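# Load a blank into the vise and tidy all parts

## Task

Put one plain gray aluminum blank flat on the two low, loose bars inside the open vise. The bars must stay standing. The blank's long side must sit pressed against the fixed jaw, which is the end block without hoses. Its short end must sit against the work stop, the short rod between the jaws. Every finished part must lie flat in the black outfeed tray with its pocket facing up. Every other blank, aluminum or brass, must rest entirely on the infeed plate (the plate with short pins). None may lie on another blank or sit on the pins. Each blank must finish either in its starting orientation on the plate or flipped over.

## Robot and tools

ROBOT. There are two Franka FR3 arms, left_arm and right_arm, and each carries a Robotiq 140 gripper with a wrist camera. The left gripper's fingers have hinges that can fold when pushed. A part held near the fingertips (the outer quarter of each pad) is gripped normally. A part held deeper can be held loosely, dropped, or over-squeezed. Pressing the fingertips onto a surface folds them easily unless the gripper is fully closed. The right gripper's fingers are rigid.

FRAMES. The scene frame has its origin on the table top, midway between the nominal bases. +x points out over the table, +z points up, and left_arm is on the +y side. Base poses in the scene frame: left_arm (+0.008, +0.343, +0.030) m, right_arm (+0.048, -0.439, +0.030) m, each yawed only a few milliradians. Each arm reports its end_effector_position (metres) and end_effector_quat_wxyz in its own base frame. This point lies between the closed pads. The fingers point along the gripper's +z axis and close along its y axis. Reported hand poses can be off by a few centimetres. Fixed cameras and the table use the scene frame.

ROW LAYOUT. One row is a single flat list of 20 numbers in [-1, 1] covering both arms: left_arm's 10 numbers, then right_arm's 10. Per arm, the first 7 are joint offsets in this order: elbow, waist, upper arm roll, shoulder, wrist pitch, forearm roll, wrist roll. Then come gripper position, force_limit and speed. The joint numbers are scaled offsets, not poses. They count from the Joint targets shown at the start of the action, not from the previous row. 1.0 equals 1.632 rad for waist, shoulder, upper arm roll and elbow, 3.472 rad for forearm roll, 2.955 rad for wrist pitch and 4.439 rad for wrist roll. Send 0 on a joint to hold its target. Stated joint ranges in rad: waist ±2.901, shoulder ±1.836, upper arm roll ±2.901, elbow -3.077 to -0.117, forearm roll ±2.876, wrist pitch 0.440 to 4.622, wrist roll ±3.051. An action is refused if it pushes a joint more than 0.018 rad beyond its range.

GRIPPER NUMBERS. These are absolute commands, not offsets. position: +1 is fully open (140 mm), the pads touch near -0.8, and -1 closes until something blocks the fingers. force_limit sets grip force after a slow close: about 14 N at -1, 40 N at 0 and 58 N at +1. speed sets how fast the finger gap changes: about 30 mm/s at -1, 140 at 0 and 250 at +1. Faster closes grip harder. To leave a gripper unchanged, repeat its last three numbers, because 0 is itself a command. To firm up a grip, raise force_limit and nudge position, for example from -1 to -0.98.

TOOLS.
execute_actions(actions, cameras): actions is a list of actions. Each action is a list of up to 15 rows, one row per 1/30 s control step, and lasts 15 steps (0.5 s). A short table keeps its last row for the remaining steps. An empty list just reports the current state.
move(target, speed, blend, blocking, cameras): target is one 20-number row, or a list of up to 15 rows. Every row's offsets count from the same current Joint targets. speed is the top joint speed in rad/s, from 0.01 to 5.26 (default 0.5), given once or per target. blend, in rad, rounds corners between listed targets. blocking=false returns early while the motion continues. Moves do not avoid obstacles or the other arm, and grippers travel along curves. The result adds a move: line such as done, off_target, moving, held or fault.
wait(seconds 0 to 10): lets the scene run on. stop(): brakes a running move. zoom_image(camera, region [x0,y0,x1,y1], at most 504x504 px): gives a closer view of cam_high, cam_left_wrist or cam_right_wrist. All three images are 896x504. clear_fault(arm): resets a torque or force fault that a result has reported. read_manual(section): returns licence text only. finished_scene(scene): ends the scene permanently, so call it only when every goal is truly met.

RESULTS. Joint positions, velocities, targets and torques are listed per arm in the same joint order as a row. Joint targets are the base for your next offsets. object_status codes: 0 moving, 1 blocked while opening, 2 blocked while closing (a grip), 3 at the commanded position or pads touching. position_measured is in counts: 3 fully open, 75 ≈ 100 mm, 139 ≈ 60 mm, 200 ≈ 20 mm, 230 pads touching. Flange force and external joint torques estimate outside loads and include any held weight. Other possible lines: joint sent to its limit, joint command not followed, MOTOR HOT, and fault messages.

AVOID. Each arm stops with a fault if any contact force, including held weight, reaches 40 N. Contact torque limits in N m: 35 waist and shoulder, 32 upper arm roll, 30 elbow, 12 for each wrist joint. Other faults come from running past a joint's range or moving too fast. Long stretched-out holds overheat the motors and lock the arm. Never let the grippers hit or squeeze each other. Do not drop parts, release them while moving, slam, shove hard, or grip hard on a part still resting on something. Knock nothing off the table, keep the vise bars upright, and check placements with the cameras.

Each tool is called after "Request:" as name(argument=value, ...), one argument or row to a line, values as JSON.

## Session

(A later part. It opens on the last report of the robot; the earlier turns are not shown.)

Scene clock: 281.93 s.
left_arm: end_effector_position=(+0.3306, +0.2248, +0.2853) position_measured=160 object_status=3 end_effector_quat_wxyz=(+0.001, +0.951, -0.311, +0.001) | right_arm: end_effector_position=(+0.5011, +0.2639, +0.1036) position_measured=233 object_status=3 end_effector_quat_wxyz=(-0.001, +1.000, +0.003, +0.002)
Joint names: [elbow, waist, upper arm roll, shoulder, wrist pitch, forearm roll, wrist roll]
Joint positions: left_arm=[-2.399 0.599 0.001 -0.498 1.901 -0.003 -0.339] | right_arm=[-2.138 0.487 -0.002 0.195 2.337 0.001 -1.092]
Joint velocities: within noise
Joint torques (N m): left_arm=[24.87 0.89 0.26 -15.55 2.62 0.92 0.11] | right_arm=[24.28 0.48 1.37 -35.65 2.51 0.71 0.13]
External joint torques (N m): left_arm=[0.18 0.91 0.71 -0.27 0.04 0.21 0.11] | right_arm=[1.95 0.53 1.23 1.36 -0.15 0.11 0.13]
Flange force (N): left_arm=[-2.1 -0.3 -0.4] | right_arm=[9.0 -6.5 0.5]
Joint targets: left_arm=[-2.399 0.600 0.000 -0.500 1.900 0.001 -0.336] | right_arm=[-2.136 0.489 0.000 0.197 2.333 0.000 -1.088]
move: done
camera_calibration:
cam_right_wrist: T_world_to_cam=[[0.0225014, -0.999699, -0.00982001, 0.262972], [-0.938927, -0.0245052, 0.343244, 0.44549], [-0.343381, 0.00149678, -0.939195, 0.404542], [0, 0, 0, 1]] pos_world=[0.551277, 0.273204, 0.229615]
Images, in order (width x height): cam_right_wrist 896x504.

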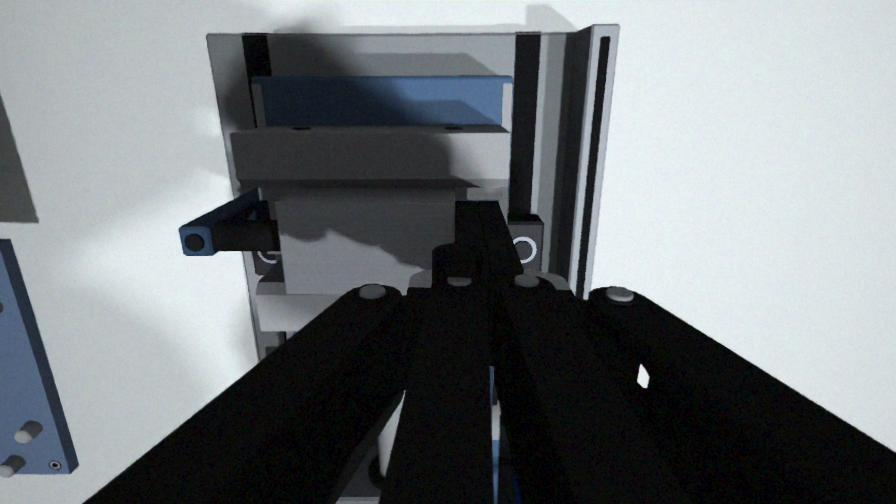

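Request:
move(
  target=[0,0,0,0,0,0,0,-0.25,-1,-1,0.0016,0.0015,0,0.0011,-0.0002,0,0.0005,-1,-1,0],
  speed=0.02,
  cameras=[],
)

Request:
move(
  target=[0,0,0,0,0,0,0,-0.25,-1,-1,0.0016,0.0015,0,0.0011,-0.0002,0,0.0005,-1,-1,0],
  speed=0.02,
  cameras=["cam_right_wrist"],
)

Request:
zoom_image(
  camera="cam_right_wrist",
  region=[140, 100, 520, 340],
)

Scene clock: 285.70 s.
left_arm: end_effector_position=(+0.3306, +0.2248, +0.2853) position_measured=160 object_status=3 end_effector_quat_wxyz=(+0.001, +0.951, -0.311, +0.001) | right_arm: end_effector_position=(+0.5011, +0.2639, +0.1036) position_measured=233 object_status=3 end_effector_quat_wxyz=(-0.001, +1.000, +0.002, +0.001)
Joint names: [elbow, waist, upper arm roll, shoulder, wrist pitch, forearm roll, wrist roll]
Joint positions: left_arm=[-2.399 0.599 0.001 -0.498 1.901 -0.003 -0.339] | right_arm=[-2.135 0.487 -0.002 0.196 2.334 0.001 -1.09]
Joint velocities: within noise
Joint torques (N m): left_arm=[24.86 0.86 0.3 -15.57 2.63 0.91 0.11] | right_arm=[24.63 2.12 2.51 -35.3 2.86 0.85 0.17]
External joint torques (N m): left_arm=[0.2 0.87 0.74 -0.37 0.05 0.2 0.11] | right_arm=[2.33 2.04 2.27 1.65 0.21 0.25 0.17]
Flange force (N): left_arm=[-2.2 -0.1 -0.5] | right_arm=[9.5 -9.5 1.6]
Joint targets: left_arm=[-2.399 0.600 0.000 -0.500 1.900 0.001 -0.336] | right_arm=[-2.133 0.491 0.000 0.198 2.333 0.000 -1.086]
move: done
No camera images: "cameras" was empty.

Scene clock: 286.40 s.
left_arm: end_effector_position=(+0.3306, +0.2248, +0.2853) position_measured=160 object_status=3 end_effector_quat_wxyz=(+0.001, +0.951, -0.311, +0.001) | right_arm: end_effector_position=(+0.5011, +0.2640, +0.1036) position_measured=233 object_status=3 end_effector_quat_wxyz=(+0.000, +1.000, +0.001, +0.000)
Joint names: [elbow, waist, upper arm roll, shoulder, wrist pitch, forearm roll, wrist roll]
Joint positions: left_arm=[-2.399 0.599 0.001 -0.498 1.901 -0.003 -0.339] | right_arm=[-2.133 0.488 -0.003 0.197 2.331 0 -1.089]
Joint velocities: within noise
Joint torques (N m): left_arm=[24.85 0.88 0.29 -15.54 2.64 0.91 0.08] | right_arm=[24.55 2.83 3.11 -35.1 3.06 1.07 0.19]
External joint torques (N m): left_arm=[0.11 0.87 0.7 -0.26 0.05 0.2 0.08] | right_arm=[2.28 2.91 3.02 1.81 0.42 0.47 0.19]
Flange force (N): left_arm=[-2.1 -0.2 -0.2] | right_arm=[8.8 -10.8 2.3]
Joint targets: left_arm=[-2.399 0.600 0.000 -0.500 1.900 0.001 -0.336] | right_arm=[-2.130 0.494 0.000 0.200 2.332 0.000 -1.084]
move: done
camera_calibration:
cam_right_wrist: T_world_to_cam=[[0.0202637, -0.999769, -0.0071676, 0.263995], [-0.938101, -0.0214922, 0.345694, 0.44399], [-0.345768, -0.000281117, -0.93832, 0.406059], [0, 0, 0, 1]] pos_world=[0.55156, 0.273591, 0.229421]
Images, in order (width x height): cam_right_wrist 896x504.

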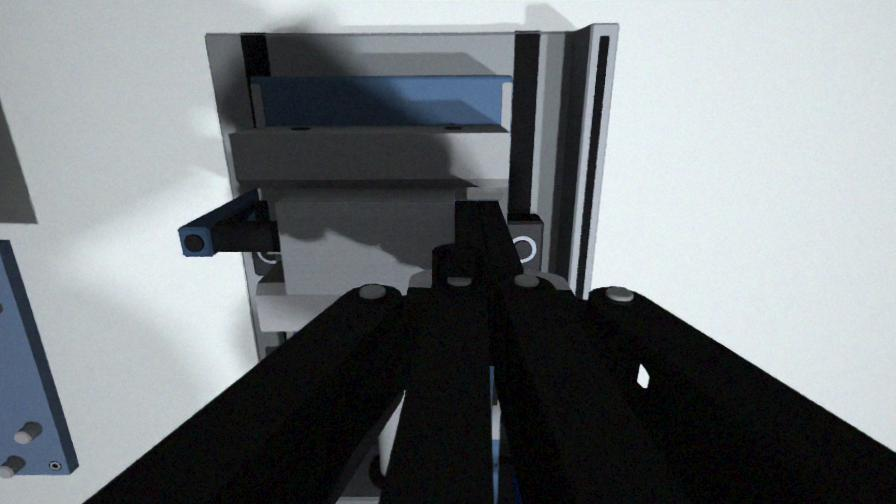

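Scaled by 1.326 from the camera's 896x504 image, which has a finer 1280x720 frame.

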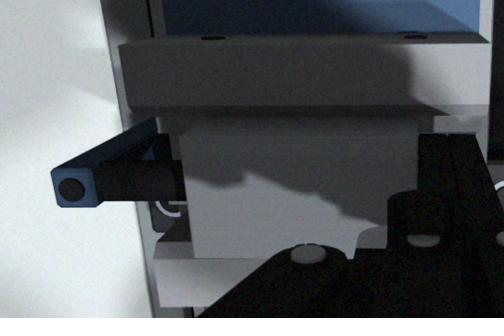

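Request:
move(
  target=[
    [0,0,0,0,0,0,0,-0.25,-1,-1,-0.0172,-0.0165,0,-0.0116,0.0024,0,-0.0059,-1,-1,0],
    [0,0,0,0,0,0,0,-0.25,-1,-1,0.0082,-0.0165,0,-0.0542,-0.0351,0,-0.0059,-1,-1,0],
    [0,0,0,0,0,0,0,-0.25,-1,-1,-0.026,0.0531,0,-0.0801,-0.0306,0,0.0198,-1,-1,0],
    [0,0,0,0,0,0,0,-0.25,-1,-1,-0.0475,0.0531,0,-0.0453,0.0005,0,0.0198,-1,-1,0],
    [0,0,0,0,0,0,0,-0.25,-1,-1,-0.0269,0.0463,0,-0.0303,-0.0025,0,0.0173,-1,-1,0],
  ],
  speed=[0.1,0.2,0.3,0.15,0.05],
  cameras=["cam_right_wrist"],
)

Request:
zoom_image(
  camera="cam_right_wrist",
  region=[240, 20, 640, 320],
)

Scene clock: 297.60 s.
left_arm: end_effector_position=(+0.3305, +0.2248, +0.2853) position_measured=160 object_status=3 end_effector_quat_wxyz=(+0.001, +0.951, -0.311, +0.001) | right_arm: end_effector_position=(+0.4645, +0.2990, +0.1117) position_measured=233 object_status=3 end_effector_quat_wxyz=(+0.000, +1.000, +0.002, -0.001)
Joint names: [elbow, waist, upper arm roll, shoulder, wrist pitch, forearm roll, wrist roll]
Joint positions: left_arm=[-2.399 0.599 0.001 -0.498 1.901 -0.003 -0.339] | right_arm=[-2.176 0.571 0.001 0.149 2.324 0 -1.003]
Joint velocities: within noise
Joint torques (N m): left_arm=[24.85 0.84 0.34 -15.53 2.64 0.91 0.11] | right_arm=[24.33 -0.77 0.66 -34.2 2.59 0.61 -0.24]
External joint torques (N m): left_arm=[0.12 0.85 0.77 -0.29 0.04 0.2 0.11] | right_arm=[2.04 -0.67 0.6 1.25 -0.04 0.01 -0.24]
Flange force (N): left_arm=[-2.2 -0.2 -0.3] | right_arm=[9.5 -5.2 0.3]
Joint targets: left_arm=[-2.399 0.600 0.000 -0.500 1.900 0.001 -0.336] | right_arm=[-2.174 0.569 0.000 0.151 2.325 0.000 -1.007]
move: done
camera_calibration:
cam_right_wrist: T_world_to_cam=[[0.0221277, -0.999733, -0.00671959, 0.298894], [-0.937359, -0.0230835, 0.347598, 0.40757], [-0.347661, -0.00139287, -0.937619, 0.402176], [0, 0, 0, 1]] pos_world=[0.515246, 0.308783, 0.237426]
Images, in order (width x height): cam_right_wrist 896x504.

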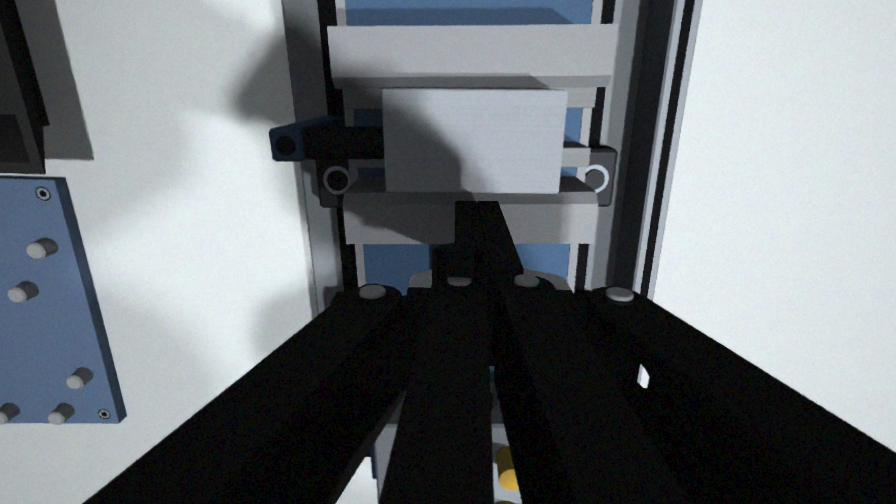

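Scaled by 1.260 from the camera's 896x504 image, which has a finer 1280x720 frame.

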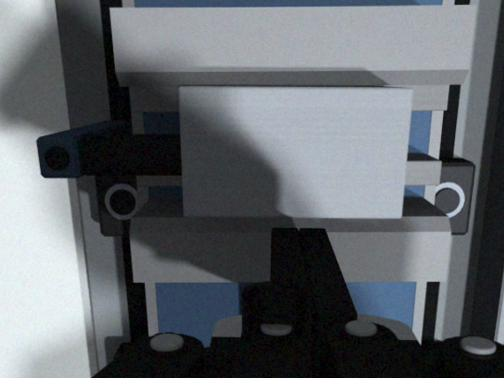

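Request:
move(
  target=[0,0,0,0,0,0,0,-0.25,-1,-1,0.0084,-0.0028,0,0.0061,-0.0012,0,-0.001,-1,-1,0],
  speed=0.02,
  cameras=[],
)

Request:
move(
  target=[0,0,0,0,0,0,0,-0.25,-1,-1,0.0028,-0.0009,0,0.002,-0.0004,0,-0.0003,-1,-1,0],
  speed=0.02,
  cameras=[],
)

Request:
move(
  target=[0,0,0,0,0,0,0,-0.25,-1,-1,0.0028,-0.0009,0,0.002,-0.0004,0,-0.0003,-1,-1,0],
  speed=0.02,
  cameras=["cam_right_wrist"],
)

Request:
zoom_image(
  camera="cam_right_wrist",
  region=[240, 20, 640, 320],
)

Scene clock: 302.97 s.
left_arm: end_effector_position=(+0.3305, +0.2248, +0.2853) position_measured=160 object_status=3 end_effector_quat_wxyz=(+0.001, +0.951, -0.311, +0.001) | right_arm: end_effector_position=(+0.4688, +0.2994, +0.1117) position_measured=233 object_status=3 end_effector_quat_wxyz=(+0.000, +1.000, +0.003, +0.000)
Joint names: [elbow, waist, upper arm roll, shoulder, wrist pitch, forearm roll, wrist roll]
Joint positions: left_arm=[-2.399 0.599 0.001 -0.498 1.901 -0.003 -0.339] | right_arm=[-2.163 0.567 0.001 0.159 2.322 0 -1.007]
Joint velocities: left_arm=[within noise] | right_arm=[0.004 -0.001 0.001 0.002 -0.003 0 -0.002]
Joint torques (N m): left_arm=[24.91 0.87 0.32 -15.49 2.64 0.9 0.08] | right_arm=[24.93 -1.41 0.17 -34.45 2.82 0.51 -0.2]
External joint torques (N m): left_arm=[0.3 0.84 0.71 -0.36 0.07 0.19 0.08] | right_arm=[2.61 -1.34 0.08 1.3 0.19 -0.09 -0.2]
Flange force (N): left_arm=[-2.0 -0.3 -0.6] | right_arm=[11.8 -5.4 0.5]
Joint targets: left_arm=[-2.399 0.600 0.000 -0.500 1.900 0.001 -0.336] | right_arm=[-2.161 0.565 0.000 0.161 2.321 0.000 -1.011]
move: done
No camera images: "cameras" was empty.

Scene clock: 303.67 s.
left_arm: end_effector_position=(+0.3305, +0.2248, +0.2853) position_measured=160 object_status=3 end_effector_quat_wxyz=(+0.001, +0.951, -0.311, +0.001) | right_arm: end_effector_position=(+0.4689, +0.2994, +0.1118) position_measured=233 object_status=3 end_effector_quat_wxyz=(+0.001, +1.000, +0.004, -0.001)
Joint names: [elbow, waist, upper arm roll, shoulder, wrist pitch, forearm roll, wrist roll]
Joint positions: left_arm=[-2.399 0.599 0.001 -0.498 1.901 -0.003 -0.339] | right_arm=[-2.159 0.567 0.001 0.161 2.317 0 -1.009]
Joint velocities: left_arm=[within noise] | right_arm=[0.001 0.001 0.001 0.002 -0.003 0 -0.002]
Joint torques (N m): left_arm=[24.84 0.86 0.27 -15.56 2.63 0.91 0.1] | right_arm=[24.94 -2.34 -0.58 -33.76 3.34 0.5 -0.26]
External joint torques (N m): left_arm=[0.26 0.87 0.71 -0.45 0.06 0.2 0.1] | right_arm=[2.51 -2.3 -0.7 2.2 0.7 -0.1 -0.26]
Flange force (N): left_arm=[-2.2 0.0 -0.6] | right_arm=[14.0 -4.7 3.2]
Joint targets: left_arm=[-2.399 0.600 0.000 -0.500 1.900 0.001 -0.336] | right_arm=[-2.156 0.563 0.000 0.164 2.320 0.000 -1.013]
move: done
No camera images: "cameras" was empty.

Scene clock: 304.37 s.
left_arm: end_effector_position=(+0.3305, +0.2248, +0.2853) position_measured=160 object_status=3 end_effector_quat_wxyz=(+0.001, +0.951, -0.311, +0.001) | right_arm: end_effector_position=(+0.4691, +0.2994, +0.1118) position_measured=233 object_status=3 end_effector_quat_wxyz=(+0.002, +1.000, +0.004, -0.003)
Joint names: [elbow, waist, upper arm roll, shoulder, wrist pitch, forearm roll, wrist roll]
Joint positions: left_arm=[-2.399 0.599 0.001 -0.498 1.901 -0.003 -0.339] | right_arm=[-2.155 0.566 0.001 0.163 2.312 0 -1.011]
Joint velocities: within noise
Joint torques (N m): left_arm=[24.87 0.88 0.29 -15.51 2.63 0.92 0.07] | right_arm=[25.38 -2.92 -0.79 -33.56 3.95 0.36 -0.18]
External joint torques (N m): left_arm=[0.26 0.84 0.68 -0.41 0.06 0.2 0.07] | right_arm=[3.05 -3.01 -1.03 2.4 1.34 -0.24 -0.18]
Flange force (N): left_arm=[-2.0 0.0 -0.6] | right_arm=[16.1 -5.0 4.5]
Joint targets: left_arm=[-2.399 0.600 0.000 -0.500 1.900 0.001 -0.336] | right_arm=[-2.151 0.562 0.000 0.167 2.319 0.000 -1.014]
move: done
camera_calibration:
cam_right_wrist: T_world_to_cam=[[0.0253932, -0.999667, -0.00451541, 0.297315], [-0.935709, -0.0253579, 0.35186, 0.41124], [-0.351858, -0.00470974, -0.936042, 0.406598], [0, 0, 0, 1]] pos_world=[0.520316, 0.309559, 0.237237]
Images, in order (width x height): cam_right_wrist 896x504.

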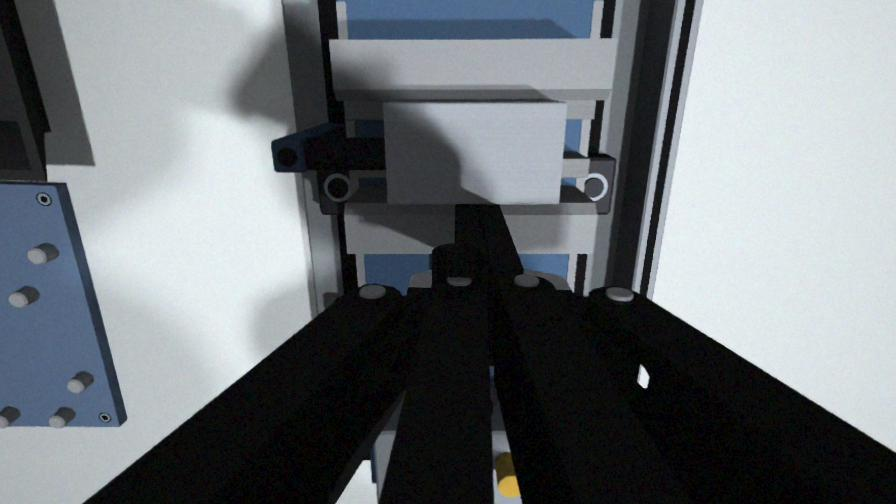

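Scaled by 1.260 from the camera's 896x504 image, which has a finer 1280x720 frame.

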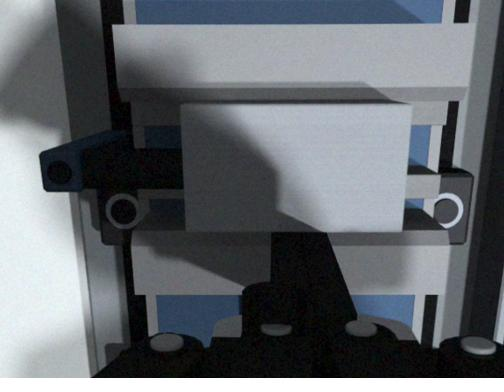

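Request:
move(
  target=[
    [0,0,0,0,0,0,0,-0.25,-1,-1,-0.014,0.0046,0,-0.0101,0.002,0,0.0016,-1,-1,0],
    [0,0,0,0,0,0,0,-0.25,-1,-1,-0.0131,0.0115,0,-0.0599,-0.0262,0,0.004,-1,-1,0],
  ],
  speed=[0.06,0.3],
)

Request:
zoom_image(
  camera="cam_right_wrist",
  region=[240, 20, 640, 320],
)

Request:
zoom_image(
  camera="cam_high",
  region=[335, 190, 440, 330],
)

Scene clock: 310.03 s.
left_arm: end_effector_position=(+0.3305, +0.2248, +0.2852) position_measured=160 object_status=3 end_effector_quat_wxyz=(+0.001, +0.951, -0.311, +0.001) | right_arm: end_effector_position=(+0.4567, +0.2992, +0.1507) position_measured=233 object_status=3 end_effector_quat_wxyz=(-0.002, +1.000, +0.004, +0.002)
Joint names: [elbow, waist, upper arm roll, shoulder, wrist pitch, forearm roll, wrist roll]
Joint positions: left_arm=[-2.399 0.599 0.001 -0.498 1.901 -0.003 -0.339] | right_arm=[-2.172 0.579 0.001 0.069 2.246 0 -1]
Joint velocities: left_arm=[within noise] | right_arm=[0.001 0.001 -0.001 0 -0.004 0 0.002]
Joint torques (N m): left_arm=[24.87 0.84 0.31 -15.53 2.63 0.92 0.13] | right_arm=[24.63 0.19 0.61 -33.04 2.36 0.64 0.01]
External joint torques (N m): left_arm=[0.26 0.87 0.76 -0.31 0.07 0.21 0.13] | right_arm=[1.35 0.2 0.56 0.67 -0.31 0 0.01]
Flange force (N): left_arm=[-2.2 -0.5 -0.5] | right_arm=[5.5 -4.4 -1.3]
Joint targets: left_arm=[-2.399 0.600 0.000 -0.500 1.900 0.001 -0.336] | right_arm=[-2.173 0.581 0.000 0.069 2.241 0.000 -0.996]
move: done
camera_calibration:
cam_left_wrist: T_world_to_cam=[[-0.591047, -0.806636, 0.00151401, 0.383218], [-0.759515, 0.55715, 0.335739, 0.0381259], [-0.271663, 0.197288, -0.941954, 0.457041], [0, 0, 0, 1]] pos_world=[0.379618, 0.197707, 0.417131]
cam_right_wrist: T_world_to_cam=[[0.0261626, -0.999602, -0.0105709, 0.298243], [-0.93913, -0.0282009, 0.342401, 0.389894], [-0.342563, 0.000969311, -0.939494, 0.433276], [0, 0, 0, 1]] pos_world=[0.506783, 0.3087, 0.276713]

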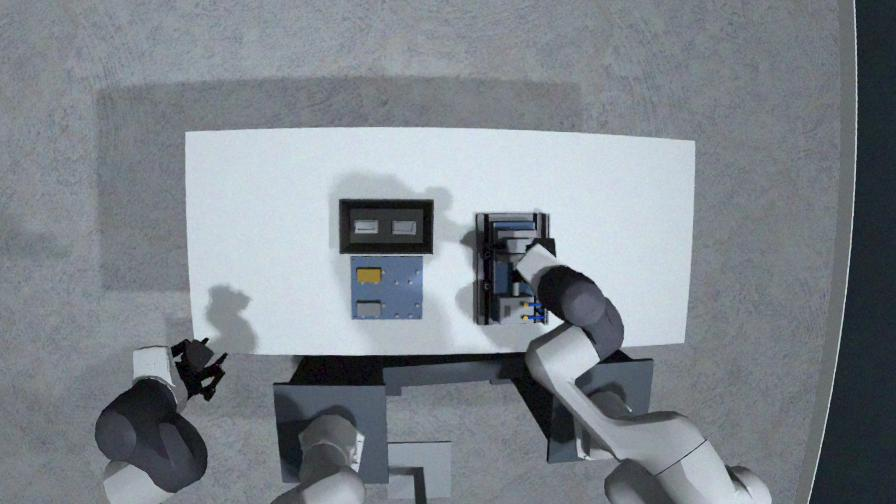

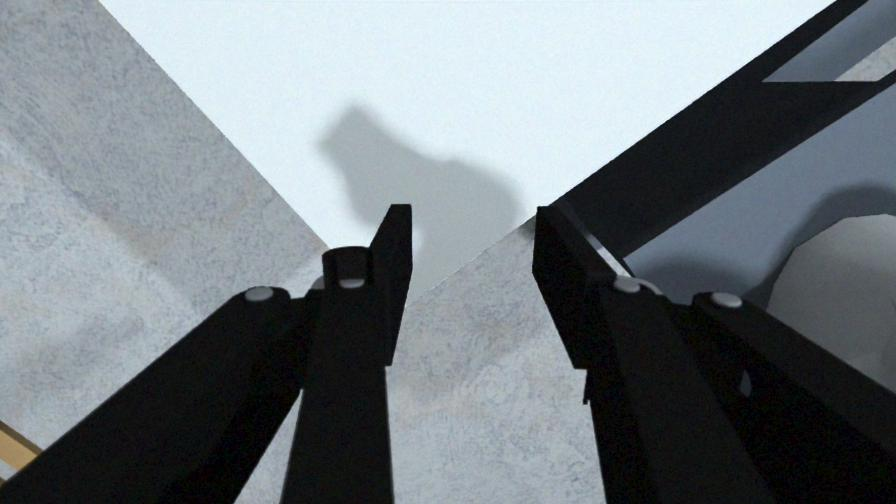

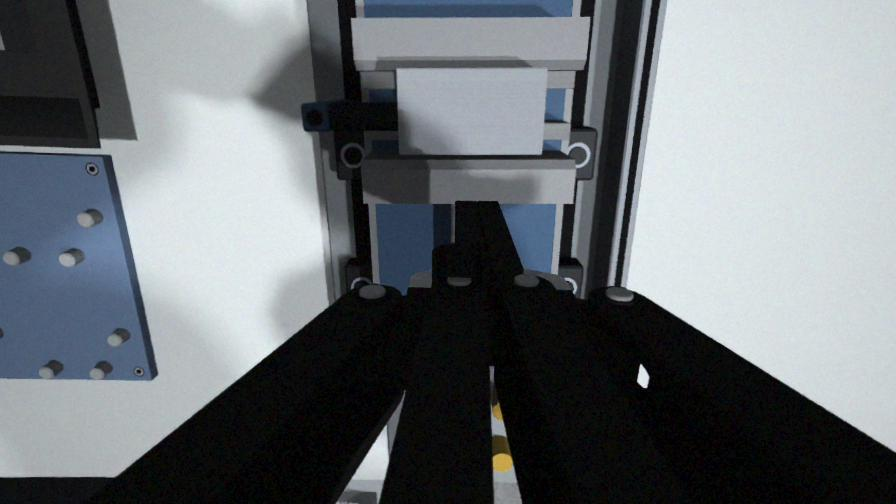

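Scaled by 1.260 from the camera's 896x504 image, which has a finer 1280x720 frame.

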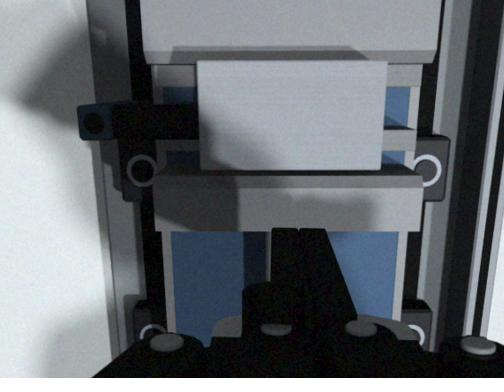

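Scaled by 3.600 from the camera's 896x504 image, which has a finer 1280x720 frame.

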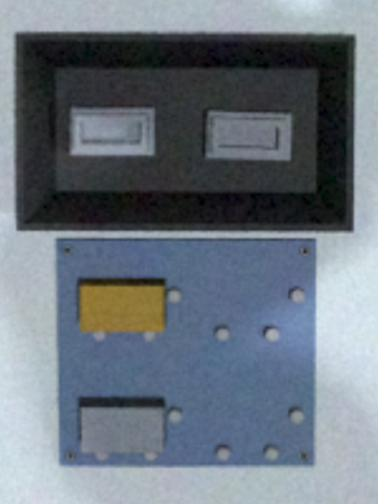

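Request:
finished_scene(
  scene=1,
)

The scene is finished: the task was done.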